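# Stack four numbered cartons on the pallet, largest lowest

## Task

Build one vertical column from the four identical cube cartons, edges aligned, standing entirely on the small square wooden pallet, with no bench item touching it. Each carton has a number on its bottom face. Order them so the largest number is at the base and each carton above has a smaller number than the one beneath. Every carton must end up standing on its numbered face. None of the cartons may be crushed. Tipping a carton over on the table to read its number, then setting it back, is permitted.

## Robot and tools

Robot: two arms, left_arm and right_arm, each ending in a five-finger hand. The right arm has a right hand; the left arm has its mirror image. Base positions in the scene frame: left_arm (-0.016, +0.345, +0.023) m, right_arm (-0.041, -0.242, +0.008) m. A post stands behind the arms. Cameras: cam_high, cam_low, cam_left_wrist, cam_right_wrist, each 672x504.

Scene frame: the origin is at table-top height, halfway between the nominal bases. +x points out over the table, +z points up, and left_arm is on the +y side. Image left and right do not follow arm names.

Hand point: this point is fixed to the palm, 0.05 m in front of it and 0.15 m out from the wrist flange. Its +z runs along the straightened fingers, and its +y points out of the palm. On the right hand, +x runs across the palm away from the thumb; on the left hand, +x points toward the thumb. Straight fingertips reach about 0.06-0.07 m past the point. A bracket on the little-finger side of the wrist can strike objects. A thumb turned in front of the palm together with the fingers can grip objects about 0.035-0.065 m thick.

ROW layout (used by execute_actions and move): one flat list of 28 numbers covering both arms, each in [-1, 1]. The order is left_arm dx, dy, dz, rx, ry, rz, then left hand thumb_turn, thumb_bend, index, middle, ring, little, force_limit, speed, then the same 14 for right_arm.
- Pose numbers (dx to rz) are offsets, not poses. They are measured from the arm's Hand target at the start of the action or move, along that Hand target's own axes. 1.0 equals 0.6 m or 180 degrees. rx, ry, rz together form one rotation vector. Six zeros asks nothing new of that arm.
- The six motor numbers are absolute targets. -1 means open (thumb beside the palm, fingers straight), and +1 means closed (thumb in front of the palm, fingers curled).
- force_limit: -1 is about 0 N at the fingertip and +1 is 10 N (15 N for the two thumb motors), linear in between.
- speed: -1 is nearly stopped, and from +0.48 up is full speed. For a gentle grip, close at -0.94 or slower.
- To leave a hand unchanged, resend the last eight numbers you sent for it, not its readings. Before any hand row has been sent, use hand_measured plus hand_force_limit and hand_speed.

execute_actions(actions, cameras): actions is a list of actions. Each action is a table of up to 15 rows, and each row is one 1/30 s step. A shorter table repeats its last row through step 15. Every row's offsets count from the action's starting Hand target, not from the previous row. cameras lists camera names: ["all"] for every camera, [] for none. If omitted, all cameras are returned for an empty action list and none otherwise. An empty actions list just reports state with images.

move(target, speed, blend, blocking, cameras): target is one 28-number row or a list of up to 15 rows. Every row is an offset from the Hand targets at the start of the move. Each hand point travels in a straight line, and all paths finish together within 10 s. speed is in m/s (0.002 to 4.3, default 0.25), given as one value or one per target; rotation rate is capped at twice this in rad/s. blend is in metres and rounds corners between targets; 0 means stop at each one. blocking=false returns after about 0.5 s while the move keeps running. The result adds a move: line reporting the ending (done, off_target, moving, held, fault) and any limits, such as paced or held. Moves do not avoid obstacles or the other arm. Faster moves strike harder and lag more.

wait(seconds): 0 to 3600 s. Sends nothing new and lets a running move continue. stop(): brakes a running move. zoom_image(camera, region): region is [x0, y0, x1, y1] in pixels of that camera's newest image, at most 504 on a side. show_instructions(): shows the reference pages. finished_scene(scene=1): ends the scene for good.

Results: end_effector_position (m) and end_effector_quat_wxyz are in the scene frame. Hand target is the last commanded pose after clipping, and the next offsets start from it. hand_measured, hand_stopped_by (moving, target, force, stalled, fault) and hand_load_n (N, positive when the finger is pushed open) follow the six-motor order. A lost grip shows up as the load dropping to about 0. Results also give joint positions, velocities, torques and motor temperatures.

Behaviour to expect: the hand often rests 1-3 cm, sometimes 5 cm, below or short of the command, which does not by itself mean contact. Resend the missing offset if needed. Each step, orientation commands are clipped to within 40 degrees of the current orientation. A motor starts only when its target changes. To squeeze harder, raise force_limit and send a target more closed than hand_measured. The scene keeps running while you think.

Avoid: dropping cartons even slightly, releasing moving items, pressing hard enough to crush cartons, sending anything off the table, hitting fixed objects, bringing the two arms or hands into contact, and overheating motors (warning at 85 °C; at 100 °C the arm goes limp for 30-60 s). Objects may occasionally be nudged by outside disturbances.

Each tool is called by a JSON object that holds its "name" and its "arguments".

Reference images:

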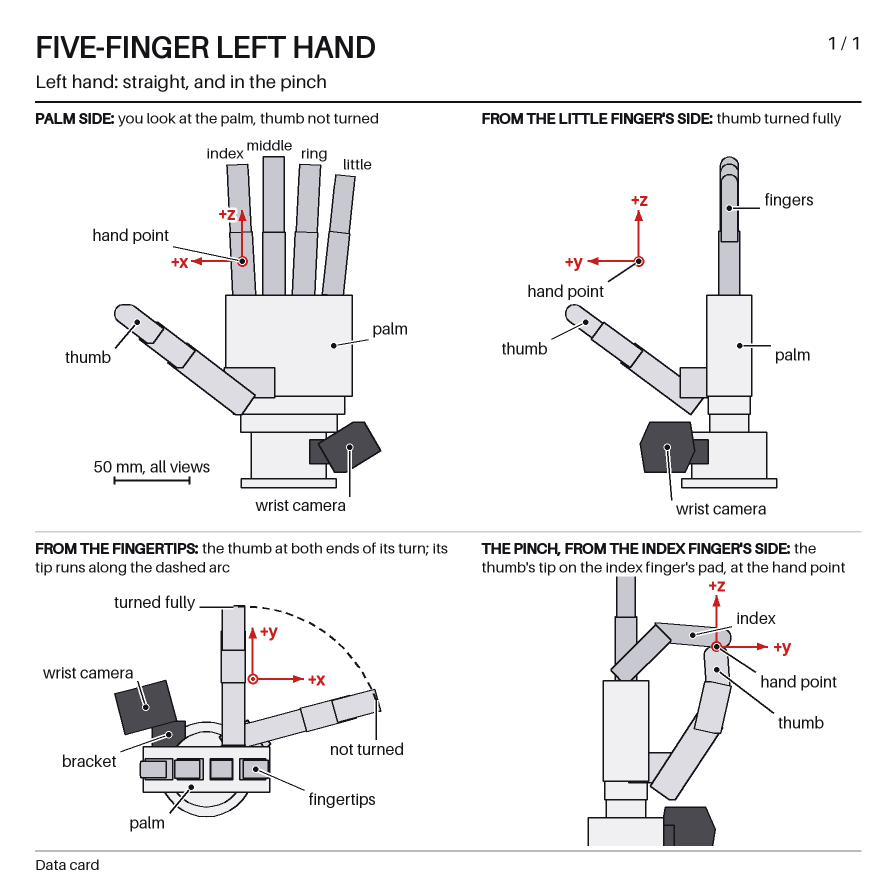

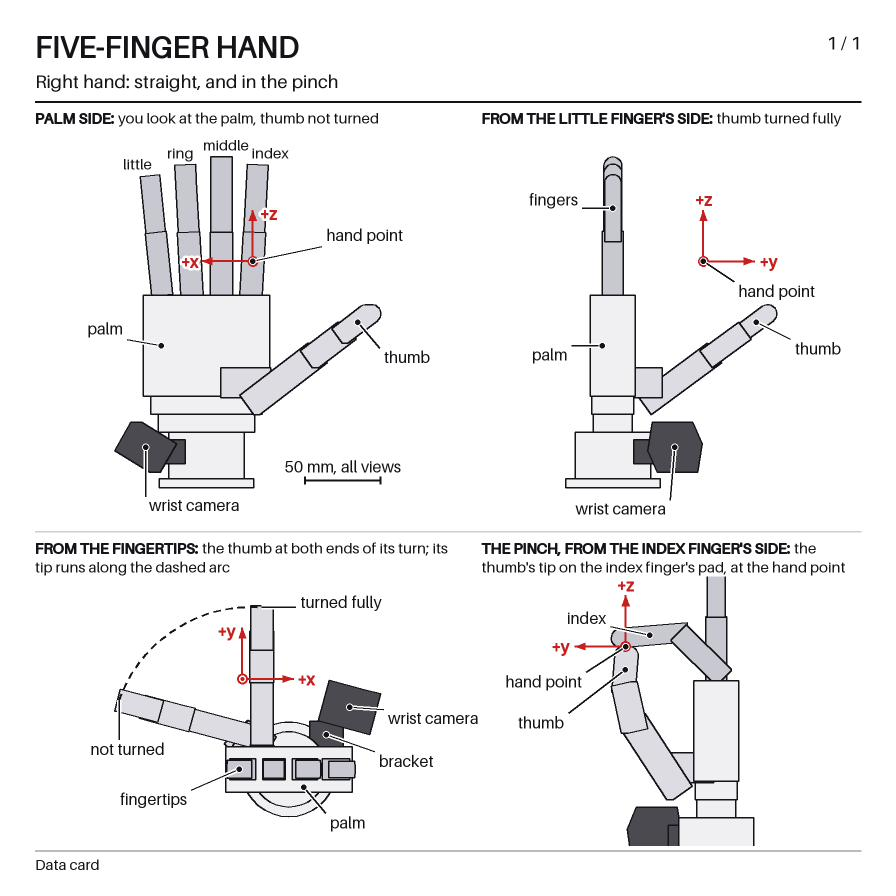

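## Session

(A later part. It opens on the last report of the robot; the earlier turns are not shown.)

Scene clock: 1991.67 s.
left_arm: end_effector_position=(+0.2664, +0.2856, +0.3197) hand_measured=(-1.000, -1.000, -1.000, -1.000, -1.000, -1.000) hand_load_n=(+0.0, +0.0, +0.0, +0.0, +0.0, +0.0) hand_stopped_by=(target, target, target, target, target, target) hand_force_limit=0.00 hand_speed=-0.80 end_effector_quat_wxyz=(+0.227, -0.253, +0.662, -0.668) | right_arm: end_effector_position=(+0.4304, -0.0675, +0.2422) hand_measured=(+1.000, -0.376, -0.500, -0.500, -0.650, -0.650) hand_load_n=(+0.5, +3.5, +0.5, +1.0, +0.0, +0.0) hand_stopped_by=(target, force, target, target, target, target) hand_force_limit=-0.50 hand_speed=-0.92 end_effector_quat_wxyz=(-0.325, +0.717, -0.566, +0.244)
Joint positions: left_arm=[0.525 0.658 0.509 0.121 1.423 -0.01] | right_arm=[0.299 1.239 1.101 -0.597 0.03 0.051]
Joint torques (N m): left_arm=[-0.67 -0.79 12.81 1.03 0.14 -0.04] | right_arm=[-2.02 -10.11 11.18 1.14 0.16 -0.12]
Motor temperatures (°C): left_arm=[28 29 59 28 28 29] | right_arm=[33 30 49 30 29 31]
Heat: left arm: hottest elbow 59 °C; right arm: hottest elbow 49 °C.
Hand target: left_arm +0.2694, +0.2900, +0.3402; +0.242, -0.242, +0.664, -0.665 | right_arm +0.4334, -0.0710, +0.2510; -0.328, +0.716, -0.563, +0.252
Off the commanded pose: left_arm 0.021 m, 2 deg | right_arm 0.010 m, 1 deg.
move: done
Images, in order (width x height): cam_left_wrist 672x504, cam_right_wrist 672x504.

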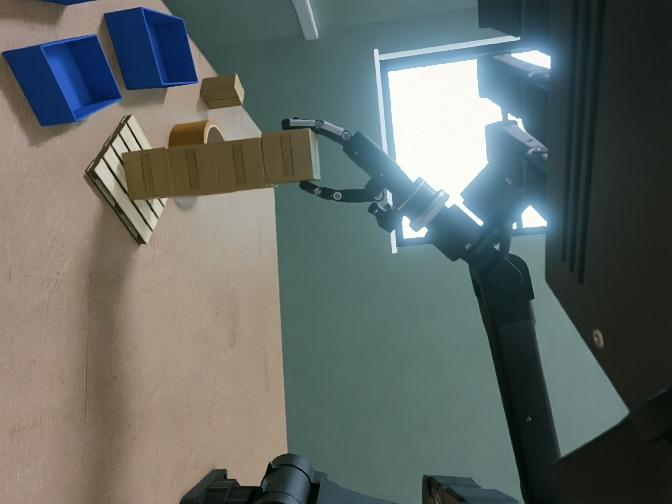

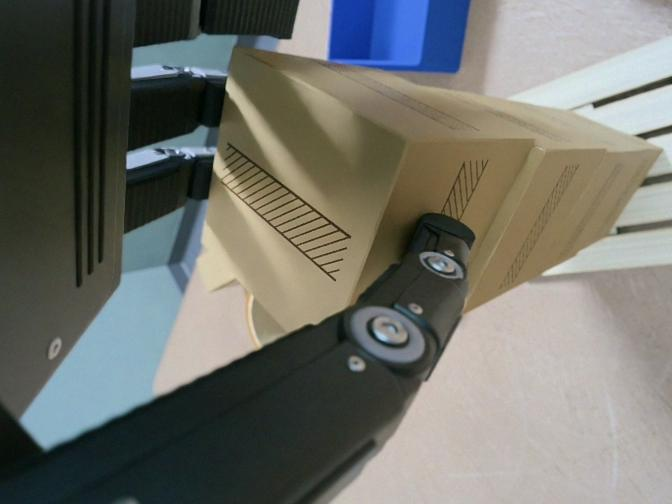

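{"name": "move", "arguments": {"target": [[0,0,0,0,0,0,-1,-1,-1,-1,-1,-1,0,-0.8,-0.0022,0.0055,-0.0085,0,0,0,1,-0.2,-0.5,-0.5,-0.65,-0.65,-0.5,-0.92]], "speed": 0.03, "cameras": ["cam_right_wrist","cam_left_wrist"]}}

{"name": "zoom_image", "arguments": {"camera": "cam_left_wrist", "region": [210, 110, 370, 220]}}

{"name": "zoom_image", "arguments": {"camera": "cam_right_wrist", "region": [400, 80, 620, 240]}}

Scene clock: 1998.67 s.
left_arm: end_effector_position=(+0.2664, +0.2856, +0.3197) hand_measured=(-1.000, -1.000, -1.000, -1.000, -1.000, -1.000) hand_load_n=(+0.0, +0.0, +0.0, +0.5, +0.0, +0.0) hand_stopped_by=(target, target, target, target, target, target) hand_force_limit=0.00 hand_speed=-0.80 end_effector_quat_wxyz=(+0.227, -0.253, +0.662, -0.668) | right_arm: end_effector_position=(+0.4282, -0.0691, +0.2420) hand_measured=(+1.000, -0.376, -0.500, -0.500, -0.650, -0.650) hand_load_n=(+0.0, +3.5, +0.5, +1.0, +0.0, +0.0) hand_stopped_by=(target, force, target, target, target, target) hand_force_limit=-0.50 hand_speed=-0.92 end_effector_quat_wxyz=(-0.323, +0.717, -0.567, +0.245)
Joint positions: left_arm=[0.525 0.658 0.509 0.121 1.423 -0.01] | right_arm=[0.299 1.233 1.096 -0.6 0.035 0.051]
Joint torques (N m): left_arm=[-0.67 -0.79 12.78 1.05 0.14 -0.04] | right_arm=[-1.67 -10.64 10.66 1.06 0.11 -0.11]
Motor temperatures (°C): left_arm=[28 29 59 28 28 29] | right_arm=[33 30 50 30 29 31]
Heat: left arm: hottest elbow 59 °C; right arm: hottest elbow 50 °C.
Hand target: left_arm +0.2694, +0.2900, +0.3402; +0.242, -0.242, +0.664, -0.665 | right_arm +0.4272, -0.0712, +0.2518; -0.328, +0.716, -0.563, +0.252
Off the commanded pose: left_arm 0.021 m, 2 deg | right_arm 0.010 m, 1 deg.
move: done
Images, in order (width x height): cam_left_wrist 672x504, cam_right_wrist 672x504.

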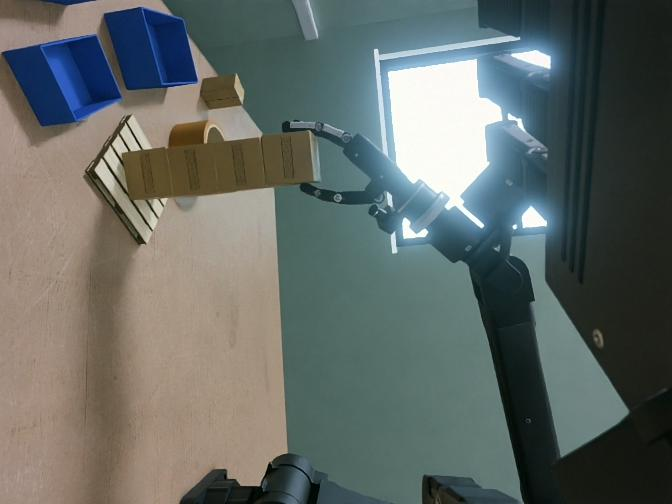

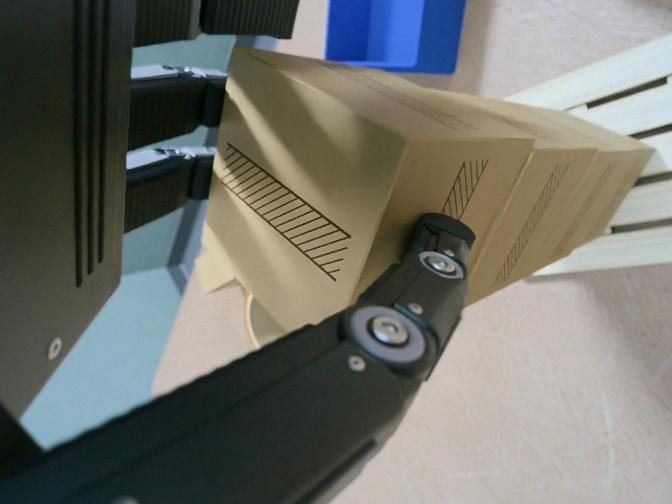

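Scaled by 3.150 from the camera's image (finer frame: 960x720).

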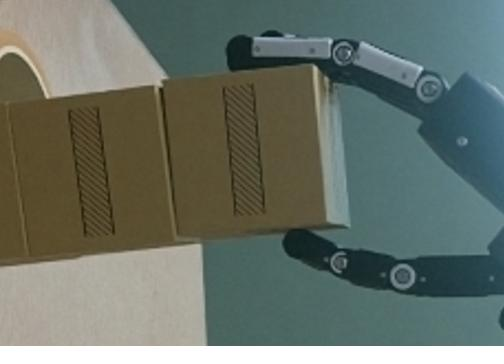

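Scaled by 2.291 from the camera's image (finer frame: 960x720).

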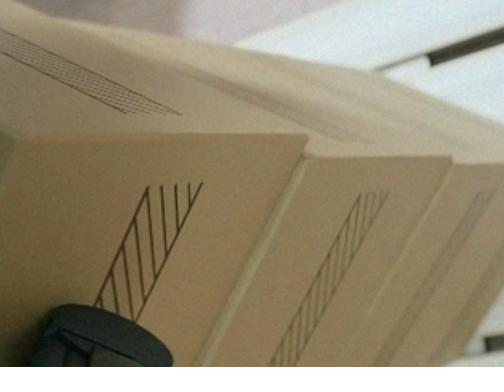

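{"name": "move", "arguments": {"target": [[0,0,0,0,0,0,-1,-1,-1,-1,-1,-1,0,-0.8,-0.013,0,0,0,0,0,1,-0.2,-0.5,-0.5,-0.65,-0.65,-0.5,-0.92]], "speed": 0.03, "cameras": ["cam_right_wrist","cam_left_wrist"]}}

{"name": "zoom_image", "arguments": {"camera": "cam_left_wrist", "region": [210, 110, 370, 220]}}

{"name": "zoom_image", "arguments": {"camera": "cam_right_wrist", "region": [400, 80, 620, 240]}}

Scene clock: 2005.73 s.
left_arm: end_effector_position=(+0.2664, +0.2856, +0.3197) hand_measured=(-1.000, -1.000, -1.000, -1.000, -1.000, -1.000) hand_load_n=(-0.5, +0.0, +0.0, +0.0, +0.0, +0.0) hand_stopped_by=(target, target, target, target, target, target) hand_force_limit=0.00 hand_speed=-0.80 end_effector_quat_wxyz=(+0.227, -0.253, +0.662, -0.668) | right_arm: end_effector_position=(+0.4281, -0.0685, +0.2418) hand_measured=(+1.000, -0.376, -0.500, -0.500, -0.650, -0.650) hand_load_n=(+0.0, +3.5, +1.0, +0.5, +0.0, +0.0) hand_stopped_by=(target, force, target, target, target, target) hand_force_limit=-0.50 hand_speed=-0.92 end_effector_quat_wxyz=(-0.320, +0.717, -0.567, +0.249)
Joint positions: left_arm=[0.525 0.658 0.509 0.121 1.423 -0.01] | right_arm=[0.305 1.233 1.096 -0.6 0.048 0.051]
Joint torques (N m): left_arm=[-0.73 -0.85 12.79 1.03 0.13 -0.04] | right_arm=[-0.26 -10.4 10.73 1.06 0.17 0.04]
Motor temperatures (°C): left_arm=[28 29 59 28 28 29] | right_arm=[33 31 50 30 29 31]
Heat: left arm: hottest elbow 59 °C; right arm: hottest elbow 50 °C.
Hand target: left_arm +0.2694, +0.2900, +0.3402; +0.242, -0.242, +0.664, -0.665 | right_arm +0.4253, -0.0636, +0.2518; -0.327, +0.716, -0.563, +0.252
Off the commanded pose: left_arm 0.021 m, 2 deg | right_arm 0.012 m, 1 deg.
move: off_target (right_arm)
Images, in order (width x height): cam_left_wrist 672x504, cam_right_wrist 672x504.

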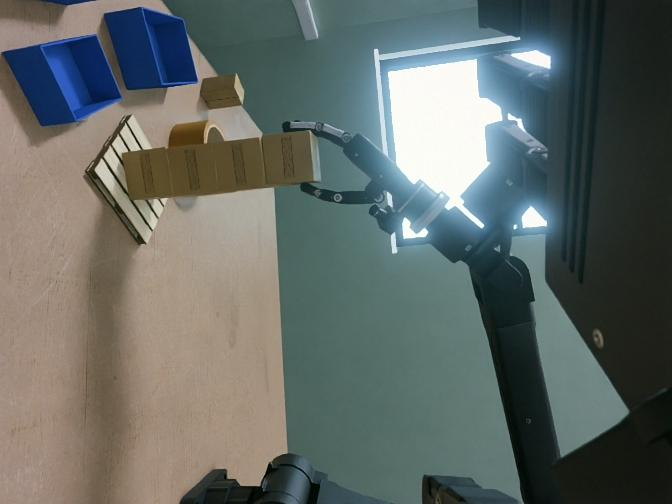

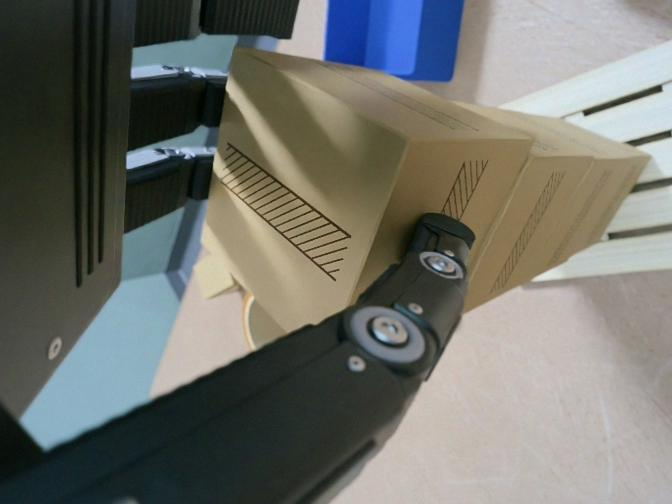

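Scaled by 3.150 from the camera's image (finer frame: 960x720).

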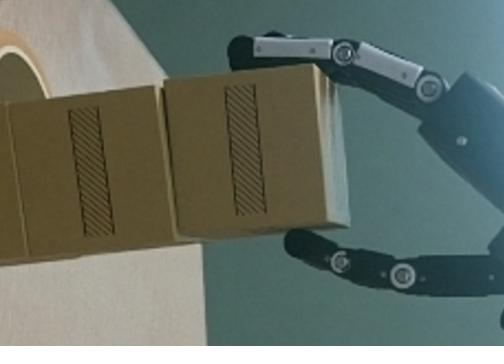

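Scaled by 2.291 from the camera's image (finer frame: 960x720).

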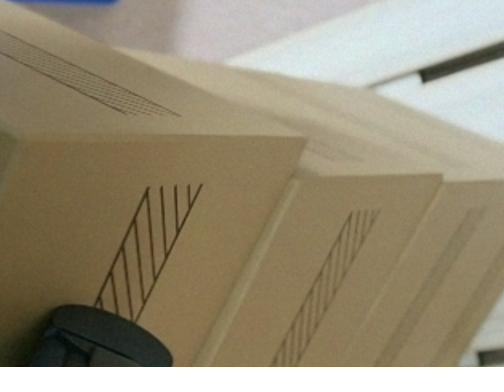

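{"name": "move", "arguments": {"target": [[0,0,0,0,0,0,-1,-1,-1,-1,-1,-1,0,-0.8,-0.0075,0.001,-0.001,0,-0.0025,-0.0023,1,-0.2,-0.5,-0.5,-0.65,-0.65,-0.5,-0.92]], "speed": 0.03, "cameras": ["cam_right_wrist","cam_left_wrist"]}}

{"name": "zoom_image", "arguments": {"camera": "cam_left_wrist", "region": [210, 110, 370, 220]}}

{"name": "zoom_image", "arguments": {"camera": "cam_right_wrist", "region": [400, 80, 620, 240]}}

Scene clock: 2024.43 s.
left_arm: end_effector_position=(+0.2664, +0.2856, +0.3197) hand_measured=(-1.000, -1.000, -1.000, -1.000, -1.000, -1.000) hand_load_n=(-0.5, +0.0, +0.0, +0.0, +0.0, -0.5) hand_stopped_by=(target, target, target, target, target, target) hand_force_limit=0.00 hand_speed=-0.80 end_effector_quat_wxyz=(+0.227, -0.253, +0.662, -0.668) | right_arm: end_effector_position=(+0.4267, -0.0650, +0.2420) hand_measured=(+1.000, -0.376, -0.500, -0.500, -0.650, -0.650) hand_load_n=(+0.0, +3.5, +0.5, +1.0, +0.0, +0.0) hand_stopped_by=(target, force, target, target, target, target) hand_force_limit=-0.50 hand_speed=-0.92 end_effector_quat_wxyz=(-0.321, +0.719, -0.564, +0.248)
Joint positions: left_arm=[0.525 0.658 0.509 0.121 1.423 -0.01] | right_arm=[0.313 1.232 1.096 -0.6 0.049 0.051]
Joint torques (N m): left_arm=[-0.5 -0.85 12.79 1.03 0.14 -0.03] | right_arm=[-0.21 -10.46 10.67 1.05 0.08 0.04]
Motor temperatures (°C): left_arm=[28 29 59 28 28 29] | right_arm=[33 31 51 30 29 31]
Heat: left arm: hottest elbow 59 °C; right arm: hottest elbow 51 °C.
Hand target: left_arm +0.2694, +0.2900, +0.3402; +0.242, -0.242, +0.664, -0.665 | right_arm +0.4235, -0.0595, +0.2519; -0.329, +0.719, -0.559, +0.250
Off the commanded pose: left_arm 0.021 m, 2 deg | right_arm 0.012 m, 1 deg.
move: off_target (right_arm)
Images, in order (width x height): cam_left_wrist 672x504, cam_right_wrist 672x504.

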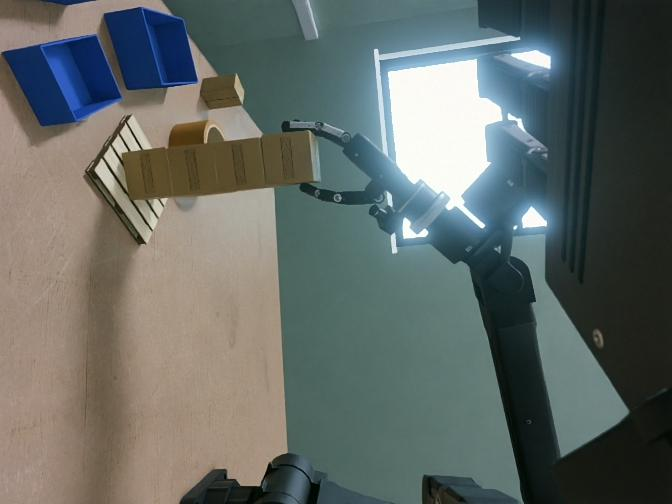

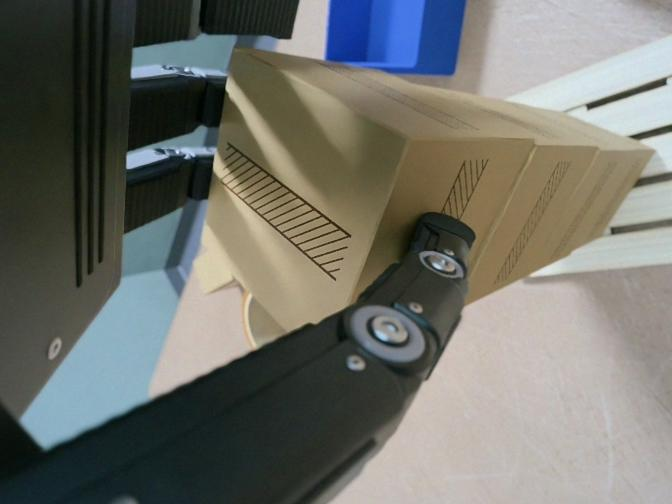

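Scaled by 3.150 from the camera's image (finer frame: 960x720).

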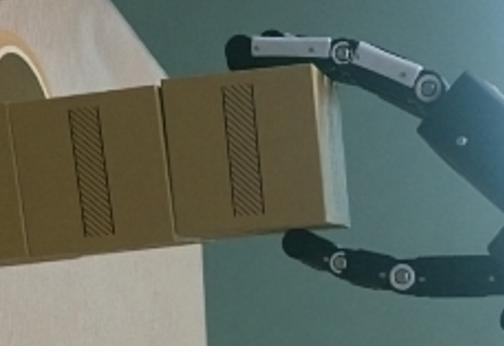

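Scaled by 2.291 from the camera's image (finer frame: 960x720).

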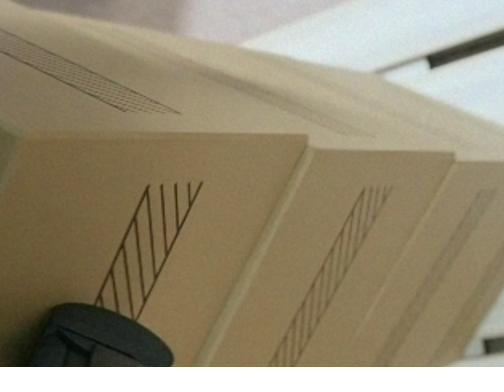

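{"name": "move", "arguments": {"target": [[0,0,0,0,0,0,-1,-1,-1,-1,-1,-1,0,-0.8,-0.003,0.0041,0.0053,0,0,0,1,-0.2,-0.5,-0.5,-0.65,-0.65,-0.5,-0.92]], "speed": 0.03, "cameras": ["cam_right_wrist","cam_left_wrist"]}}

{"name": "zoom_image", "arguments": {"camera": "cam_left_wrist", "region": [210, 110, 370, 220]}}

{"name": "zoom_image", "arguments": {"camera": "cam_right_wrist", "region": [400, 80, 620, 240]}}

Scene clock: 2032.20 s.
left_arm: end_effector_position=(+0.2664, +0.2856, +0.3197) hand_measured=(-1.000, -1.000, -1.000, -1.000, -1.000, -1.000) hand_load_n=(-0.5, +0.0, +0.0, +0.0, +0.0, +0.0) hand_stopped_by=(target, target, target, target, target, target) hand_force_limit=0.00 hand_speed=-0.80 end_effector_quat_wxyz=(+0.227, -0.253, +0.662, -0.668) | right_arm: end_effector_position=(+0.4264, -0.0643, +0.2417) hand_measured=(+1.000, -0.376, -0.500, -0.500, -0.650, -0.650) hand_load_n=(+0.0, +3.5, +0.5, +1.5, +0.0, +0.0) hand_stopped_by=(target, force, target, target, target, target) hand_force_limit=-0.50 hand_speed=-0.92 end_effector_quat_wxyz=(-0.320, +0.720, -0.563, +0.249)
Joint positions: left_arm=[0.525 0.658 0.509 0.121 1.423 -0.01] | right_arm=[0.316 1.232 1.096 -0.6 0.052 0.051]
Joint torques (N m): left_arm=[-0.62 -0.79 12.78 1.05 0.14 -0.03] | right_arm=[-0.15 -10.11 10.24 1.47 0.08 0.06]
Motor temperatures (°C): left_arm=[28 29 59 28 28 29] | right_arm=[33 31 51 30 29 31]
Heat: left arm: hottest elbow 59 °C; right arm: hottest elbow 51 °C.
Hand target: left_arm +0.2694, +0.2900, +0.3402; +0.242, -0.242, +0.664, -0.665 | right_arm +0.4238, -0.0574, +0.2480; -0.329, +0.719, -0.559, +0.250
Off the commanded pose: left_arm 0.021 m, 2 deg | right_arm 0.010 m, 1 deg.
move: done
Images, in order (width x height): cam_left_wrist 672x504, cam_right_wrist 672x504.

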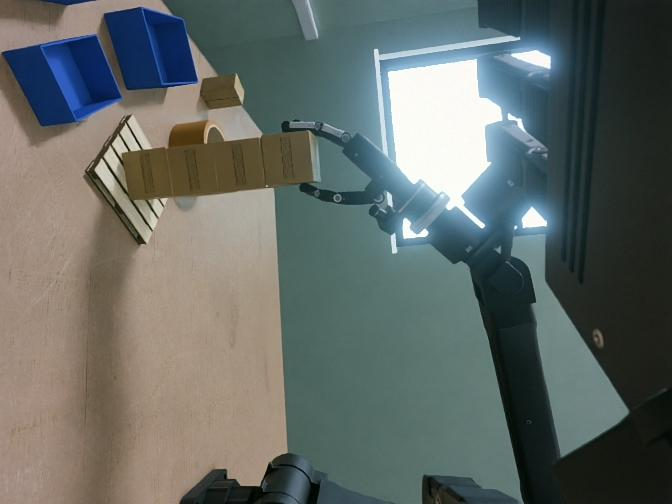

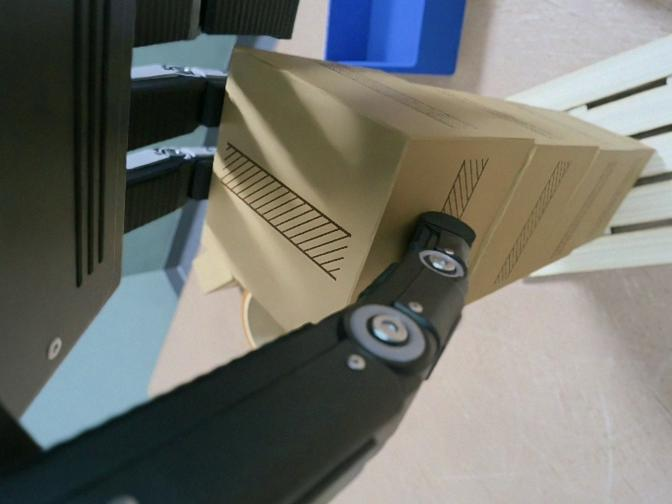

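Scaled by 3.150 from the camera's image (finer frame: 960x720).

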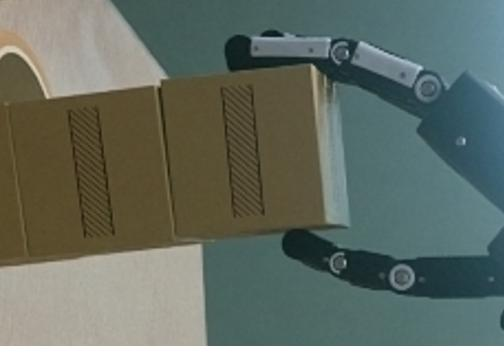

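Scaled by 2.291 from the camera's image (finer frame: 960x720).

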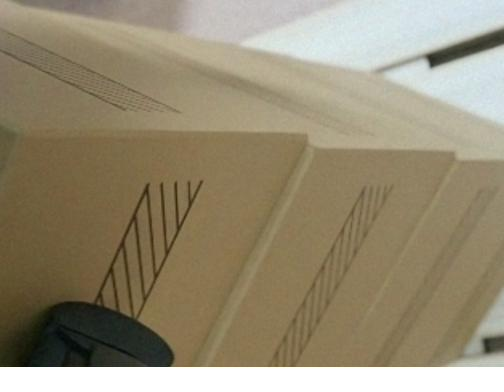

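{"name": "move", "arguments": {"target": [[0,0,0,0,0,0,-1,-1,-1,-1,-1,-1,0,-0.8,-0.001,0.0037,0.0034,0,0,0,1,-0.2,-0.5,-0.5,-0.65,-0.65,-0.5,-0.92]], "speed": 0.03, "cameras": ["cam_right_wrist","cam_left_wrist"]}}

{"name": "zoom_image", "arguments": {"camera": "cam_left_wrist", "region": [210, 110, 370, 220]}}

{"name": "zoom_image", "arguments": {"camera": "cam_right_wrist", "region": [400, 80, 620, 240]}}

Scene clock: 2037.93 s.
left_arm: end_effector_position=(+0.2664, +0.2856, +0.3197) hand_measured=(-1.000, -1.000, -1.000, -1.000, -1.000, -1.000) hand_load_n=(+0.0, +0.0, +0.0, +0.0, +0.0, +0.0) hand_stopped_by=(target, target, target, target, target, target) hand_force_limit=0.00 hand_speed=-0.80 end_effector_quat_wxyz=(+0.227, -0.253, +0.662, -0.668) | right_arm: end_effector_position=(+0.4255, -0.0642, +0.2414) hand_measured=(+1.000, -0.376, -0.500, -0.500, -0.650, -0.650) hand_load_n=(+0.0, +3.5, +0.5, +1.0, +0.0, +0.0) hand_stopped_by=(target, force, target, target, target, target) hand_force_limit=-0.50 hand_speed=-0.92 end_effector_quat_wxyz=(-0.321, +0.720, -0.563, +0.249)
Joint positions: left_arm=[0.525 0.658 0.509 0.121 1.423 -0.01] | right_arm=[0.317 1.23 1.093 -0.598 0.053 0.051]
Joint torques (N m): left_arm=[-0.67 -0.85 12.79 1.05 0.14 -0.03] | right_arm=[0.03 -9.93 9.95 1.73 0.06 0.05]
Motor temperatures (°C): left_arm=[28 29 59 28 28 29] | right_arm=[33 31 51 30 29 31]
Heat: left arm: hottest elbow 59 °C; right arm: hottest elbow 51 °C.
Hand target: left_arm +0.2694, +0.2900, +0.3402; +0.242, -0.242, +0.664, -0.665 | right_arm +0.4237, -0.0568, +0.2449; -0.329, +0.719, -0.559, +0.250
Off the commanded pose: left_arm 0.021 m, 2 deg | right_arm 0.008 m, 1 deg.
move: done
Images, in order (width x height): cam_left_wrist 672x504, cam_right_wrist 672x504.

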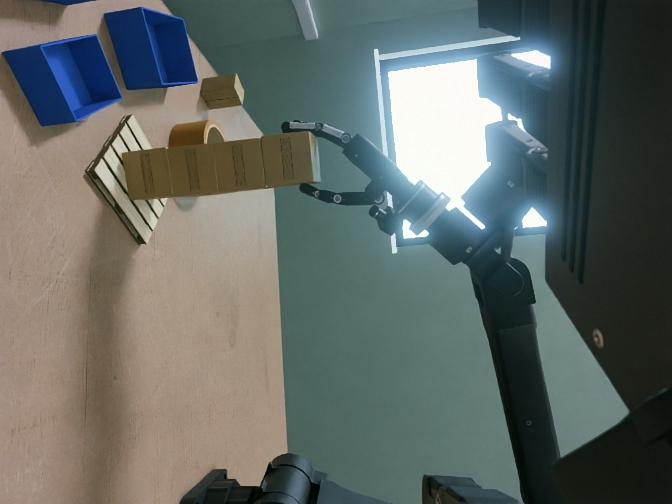

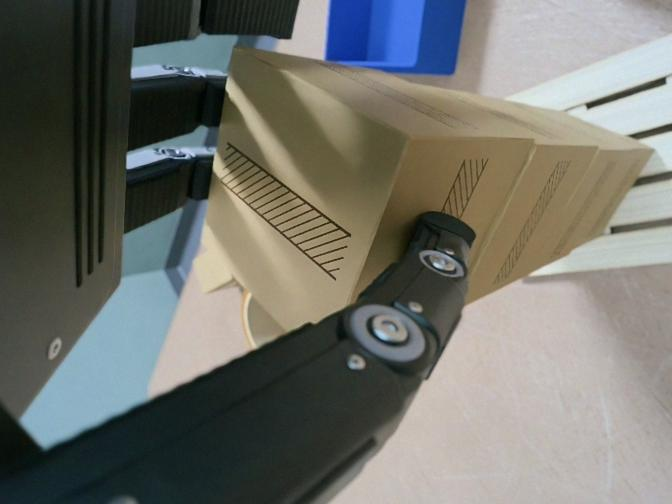

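Scaled by 3.150 from the camera's image (finer frame: 960x720).

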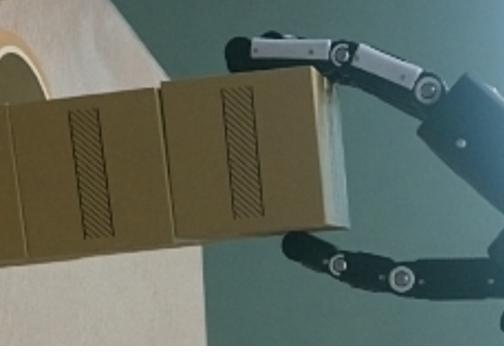

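Scaled by 2.291 from the camera's image (finer frame: 960x720).

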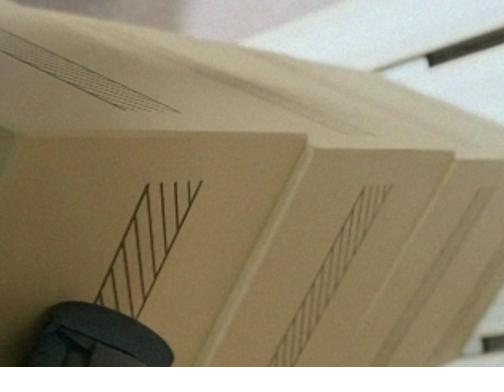

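{"name": "move", "arguments": {"target": [[0,0,0,0,0,0,-1,-1,-1,-1,-1,-1,0,-0.8,0,0,0,0,0,0,1,-0.8,-0.5,-0.5,-0.65,-0.65,-0.5,-0.92]], "cameras": ["cam_right_wrist","cam_left_wrist"]}}

{"name": "zoom_image", "arguments": {"camera": "cam_left_wrist", "region": [210, 110, 370, 220]}}

{"name": "zoom_image", "arguments": {"camera": "cam_right_wrist", "region": [400, 80, 620, 240]}}

Scene clock: 2046.57 s.
left_arm: end_effector_position=(+0.2664, +0.2856, +0.3197) hand_measured=(-1.000, -1.000, -1.000, -1.000, -1.000, -1.000) hand_load_n=(-0.5, +0.0, +0.0, -0.5, +0.0, +0.0) hand_stopped_by=(target, target, target, target, target, target) hand_force_limit=0.00 hand_speed=-0.80 end_effector_quat_wxyz=(+0.227, -0.253, +0.662, -0.668) | right_arm: end_effector_position=(+0.4234, -0.0637, +0.2379) hand_measured=(+1.000, -0.800, -0.500, -0.500, -0.650, -0.650) hand_load_n=(+0.0, +0.0, +0.0, +0.5, +0.0, +0.0) hand_stopped_by=(target, target, target, target, target, target) hand_force_limit=-0.50 hand_speed=-0.92 end_effector_quat_wxyz=(-0.318, +0.721, -0.563, +0.247)
Joint positions: left_arm=[0.525 0.658 0.509 0.121 1.423 -0.01] | right_arm=[0.319 1.23 1.086 -0.598 0.053 0.051]
Joint torques (N m): left_arm=[-0.73 -0.85 12.78 1.05 0.14 -0.04] | right_arm=[-0.32 -9.7 10.4 1.69 0.08 0.06]
Motor temperatures (°C): left_arm=[28 29 59 28 28 29] | right_arm=[33 31 50 30 29 31]
Heat: left arm: hottest elbow 59 °C; right arm: hottest elbow 50 °C.
Hand target: left_arm +0.2694, +0.2900, +0.3402; +0.242, -0.242, +0.664, -0.665 | right_arm +0.4236, -0.0568, +0.2448; -0.329, +0.719, -0.559, +0.250
Off the commanded pose: left_arm 0.021 m, 2 deg | right_arm 0.010 m, 1 deg.
move: done
Images, in order (width x height): cam_left_wrist 672x504, cam_right_wrist 672x504.

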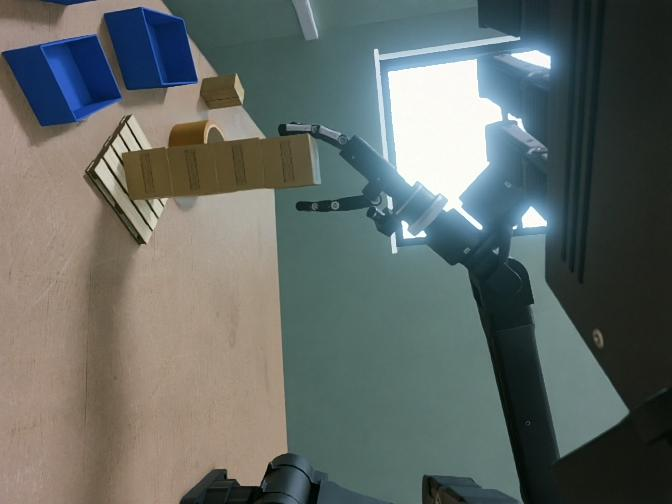

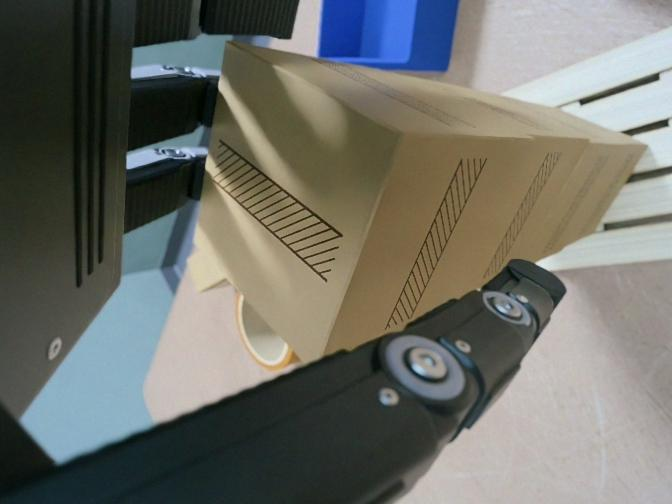

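Scaled by 3.150 from the camera's image (finer frame: 960x720).

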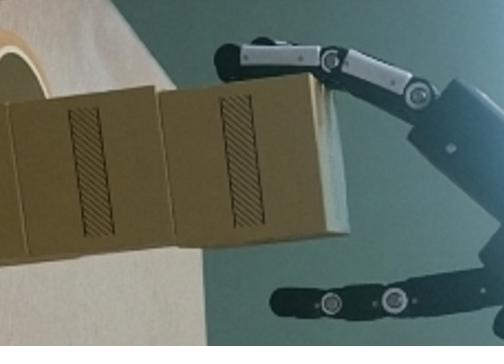

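Scaled by 2.291 from the camera's image (finer frame: 960x720).

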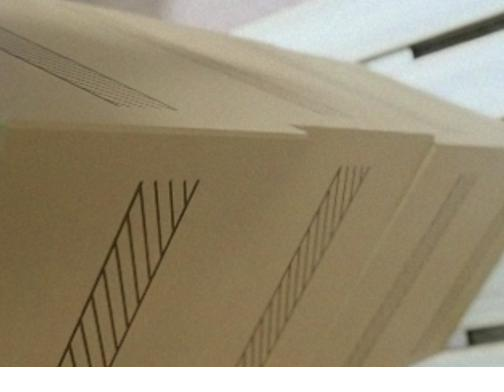

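{"name": "move", "arguments": {"target": [[0,0,0,0,0,0,-1,-1,-1,-1,-1,-1,0,-0.8,0,0,0,0,0,0,1,-1,-1,-1,-1,-1,-0.5,-0.8]]}}

{"name": "move", "arguments": {"target": [[0,0,0,0,0,0,-1,-1,-1,-1,-1,-1,0,-0.8,0,-0.0358,-0.0082,0,0,0,1,-1,-1,-1,-1,-1,-0.5,-0.8]], "speed": 0.04, "cameras": ["cam_right_wrist","cam_left_wrist"]}}

Scene clock: 2053.47 s.
left_arm: end_effector_position=(+0.2664, +0.2856, +0.3197) hand_measured=(-1.000, -1.000, -1.000, -1.000, -1.000, -1.000) hand_load_n=(+0.0, +0.0, +0.0, +0.0, +0.0, +0.0) hand_stopped_by=(target, target, target, target, target, target) hand_force_limit=0.00 hand_speed=-0.80 end_effector_quat_wxyz=(+0.227, -0.253, +0.662, -0.668) | right_arm: end_effector_position=(+0.4234, -0.0637, +0.2379) hand_measured=(+1.000, -1.000, -1.000, -1.000, -1.000, -1.000) hand_load_n=(+0.0, +0.0, +0.0, +0.0, +0.0, +0.0) hand_stopped_by=(target, target, target, target, target, target) hand_force_limit=-0.50 hand_speed=-0.80 end_effector_quat_wxyz=(-0.318, +0.721, -0.563, +0.247)
Joint positions: left_arm=[0.525 0.658 0.509 0.121 1.423 -0.01] | right_arm=[0.319 1.23 1.086 -0.598 0.053 0.051]
Joint torques (N m): left_arm=[-0.62 -0.91 12.81 1.06 0.14 -0.04] | right_arm=[-0.15 -9.82 10.37 1.7 0.09 0.05]
Motor temperatures (°C): left_arm=[28 29 60 28 28 29] | right_arm=[33 31 50 30 29 31]
Heat: left arm: hottest elbow 60 °C; right arm: hottest elbow 50 °C.
Hand target: left_arm +0.2694, +0.2900, +0.3402; +0.242, -0.242, +0.664, -0.665 | right_arm +0.4236, -0.0569, +0.2448; -0.329, +0.719, -0.559, +0.250
Off the commanded pose: left_arm 0.021 m, 2 deg | right_arm 0.010 m, 1 deg.
move: done

Scene clock: 2054.50 s.
left_arm: end_effector_position=(+0.2664, +0.2856, +0.3197) hand_measured=(-1.000, -1.000, -1.000, -1.000, -1.000, -1.000) hand_load_n=(+0.0, +0.0, +0.0, +0.0, +0.0, +0.0) hand_stopped_by=(target, target, target, target, target, target) hand_force_limit=0.00 hand_speed=-0.80 end_effector_quat_wxyz=(+0.227, -0.253, +0.662, -0.668) | right_arm: end_effector_position=(+0.4213, -0.0644, +0.2398) hand_measured=(+1.000, -1.000, -1.000, -1.000, -1.000, -1.000) hand_load_n=(+0.0, +0.0, -0.5, +0.0, +0.0, +0.0) hand_stopped_by=(target, target, target, target, target, target) hand_force_limit=-0.50 hand_speed=-0.80 end_effector_quat_wxyz=(-0.312, +0.724, -0.565, +0.243)
Joint positions: left_arm=[0.525 0.658 0.509 0.121 1.423 -0.01] | right_arm=[0.319 1.233 1.101 -0.628 0.053 0.051]
Joint torques (N m): left_arm=[-0.62 -0.85 12.81 1.06 0.15 -0.03] | right_arm=[-0.67 -8.53 14.53 0.96 0.01 0.06]
Motor temperatures (°C): left_arm=[28 29 60 28 28 29] | right_arm=[33 31 50 30 29 31]
Heat: left arm: hottest elbow 60 °C; right arm: hottest elbow 50 °C.
Hand target: left_arm +0.2694, +0.2900, +0.3402; +0.242, -0.242, +0.664, -0.665 | right_arm +0.4338, -0.0545, +0.2643; -0.329, +0.719, -0.559, +0.250
Off the commanded pose: left_arm 0.021 m, 2 deg | right_arm 0.029 m, 2 deg.
move: off_target (right_arm)
Images, in order (width x height): cam_left_wrist 672x504, cam_right_wrist 672x504.

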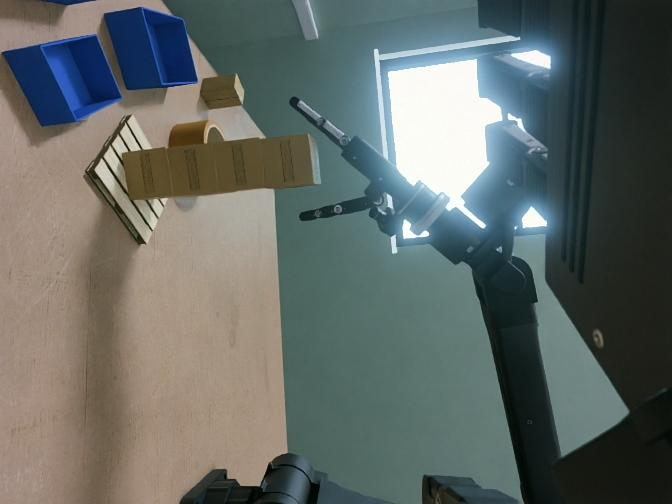

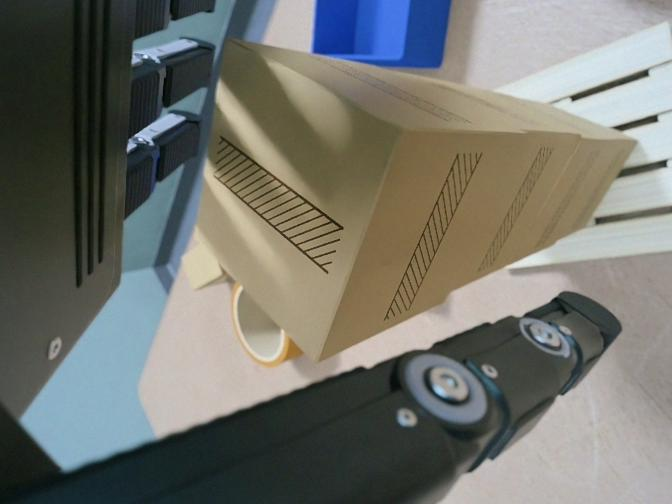

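{"name": "move", "arguments": {"target": [[0,0,0,0,0,0,-1,-1,-1,-1,-1,-1,0,-0.8,0,-0.0435,-0.0265,0,0,0,1,-1,-1,-1,-1,-1,-0.5,-0.8]], "speed": 0.04, "cameras": ["cam_left_wrist"]}}

Scene clock: 2059.40 s.
left_arm: end_effector_position=(+0.2664, +0.2856, +0.3197) hand_measured=(-1.000, -1.000, -1.000, -1.000, -1.000, -1.000) hand_load_n=(+0.0, +0.0, -0.5, +0.0, +0.0, +0.0) hand_stopped_by=(target, target, target, target, target, target) hand_force_limit=0.00 hand_speed=-0.80 end_effector_quat_wxyz=(+0.227, -0.253, +0.662, -0.668) | right_arm: end_effector_position=(+0.4276, -0.0623, +0.2696) hand_measured=(+1.000, -1.000, -1.000, -1.000, -1.000, -1.000) hand_load_n=(+0.0, +0.0, +0.0, -0.5, -0.5, +0.0) hand_stopped_by=(target, target, target, target, target, target) hand_force_limit=-0.50 hand_speed=-0.80 end_effector_quat_wxyz=(-0.311, +0.724, -0.565, +0.243)
Joint positions: left_arm=[0.525 0.658 0.509 0.121 1.423 -0.01] | right_arm=[0.319 1.244 1.189 -0.706 0.053 0.051]
Joint torques (N m): left_arm=[-0.67 -0.97 12.79 1.03 0.14 -0.03] | right_arm=[-0.5 -8.7 14.64 0.96 -0.04 0.02]
Motor temperatures (°C): left_arm=[28 29 60 28 28 29] | right_arm=[33 31 51 30 29 31]
Heat: left arm: hottest elbow 60 °C; right arm: hottest elbow 51 °C.
Hand target: left_arm +0.2694, +0.2900, +0.3402; +0.242, -0.242, +0.664, -0.665 | right_arm +0.4390, -0.0534, +0.2945; -0.329, +0.719, -0.559, +0.250
Off the commanded pose: left_arm 0.021 m, 2 deg | right_arm 0.029 m, 2 deg.
move: off_target (right_arm)

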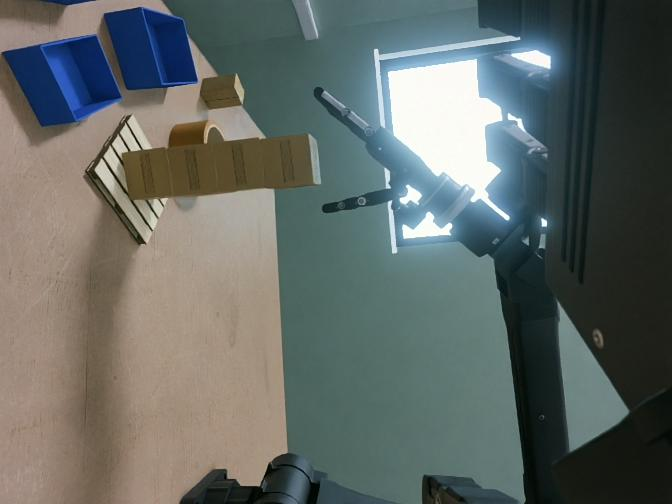

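{"name": "move", "arguments": {"target": [[0,0,0,0,0,0,-1,-1,-1,-1,-1,-1,0,-0.8,0,-0.0368,-0.0338,0,0,0,1,-1,-1,-1,-1,-1,-0.5,-0.8],[0,0,0,0,0,0,-1,-1,-1,-1,-1,-1,0,-0.8,0.05,0.1435,-0.2303,0,0,0,1,-1,-1,-1,-1,-1,-0.5,-0.8]], "speed": 0.12, "blend": 0.01, "cameras": ["cam_left_wrist","cam_high","cam_right_wrist","cam_low"]}}

{"name": "zoom_image", "arguments": {"camera": "cam_high", "region": [264, 190, 324, 266]}}

{"name": "zoom_image", "arguments": {"camera": "cam_left_wrist", "region": [110, 115, 340, 215]}}

Scene clock: 2068.53 s.
left_arm: end_effector_position=(+0.2664, +0.2856, +0.3197) hand_measured=(-1.000, -1.000, -1.000, -1.000, -1.000, -1.000) hand_load_n=(-0.5, +0.0, +0.0, +0.0, +0.0, +0.0) hand_stopped_by=(target, target, target, target, target, target) hand_force_limit=0.00 hand_speed=-0.80 end_effector_quat_wxyz=(+0.227, -0.253, +0.662, -0.668) | right_arm: end_effector_position=(+0.2903, -0.1182, +0.3199) hand_measured=(+1.000, -1.000, -1.000, -1.000, -1.000, -1.000) hand_load_n=(+0.0, +0.0, +0.0, +0.0, +0.0, +0.0) hand_stopped_by=(target, target, target, target, target, target) hand_force_limit=-0.50 hand_speed=-0.80 end_effector_quat_wxyz=(-0.332, +0.717, -0.560, +0.247)
Joint positions: left_arm=[0.525 0.658 0.509 0.121 1.423 -0.01] | right_arm=[0.266 0.825 1.031 -0.923 -0.001 0.022]
Joint torques (N m): left_arm=[-0.62 -0.91 12.78 1.03 0.14 -0.03] | right_arm=[-2.55 -3.31 10.55 1.03 -0.09 -0.13]
Motor temperatures (°C): left_arm=[28 29 60 28 28 29] | right_arm=[33 31 51 30 29 31]
Heat: left arm: hottest elbow 60 °C; right arm: hottest elbow 51 °C.
Hand target: left_arm +0.2694, +0.2900, +0.3402; +0.242, -0.242, +0.664, -0.665 | right_arm +0.2908, -0.1227, +0.3205; -0.329, +0.719, -0.559, +0.250
Off the commanded pose: left_arm 0.021 m, 2 deg | right_arm 0.005 m, 1 deg.
move: done

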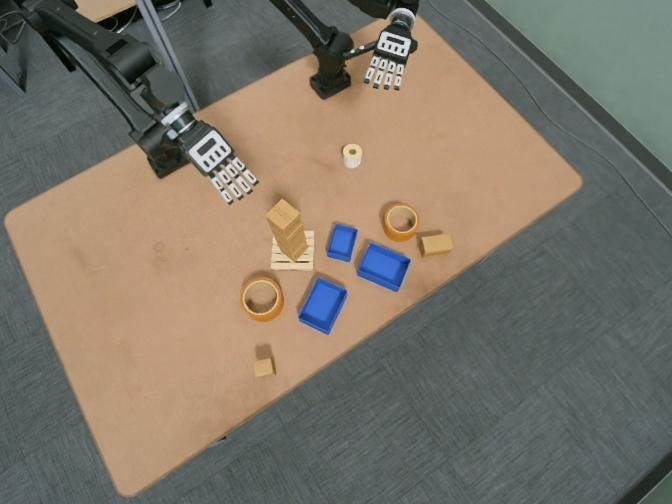

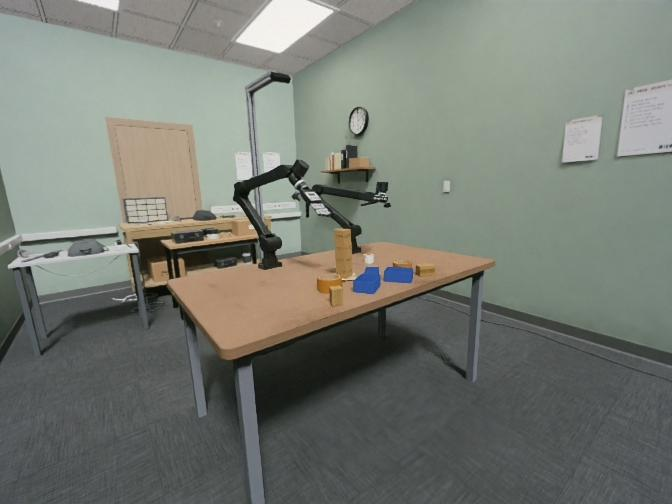

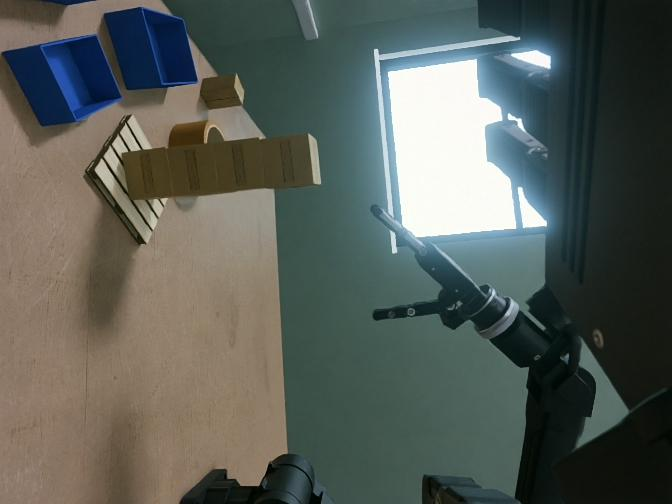

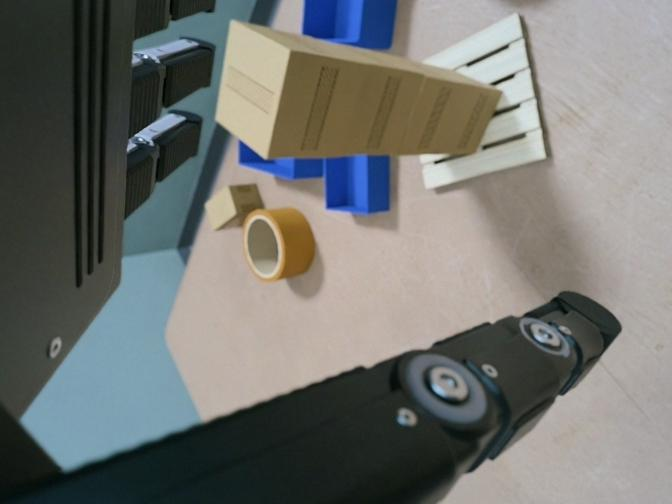

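Scaled by 6.632 from the camera's image (finer frame: 960x720).

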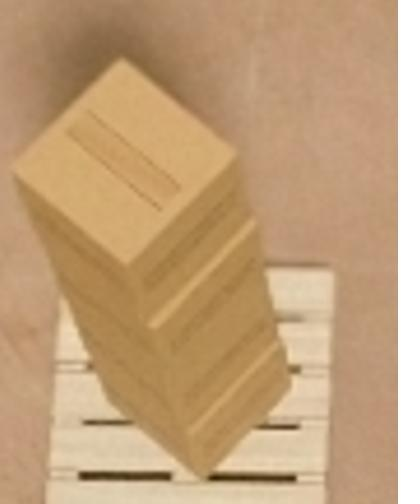

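Scaled by 2.191 from the camera's image (finer frame: 960x720).

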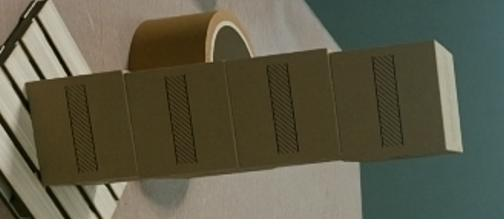

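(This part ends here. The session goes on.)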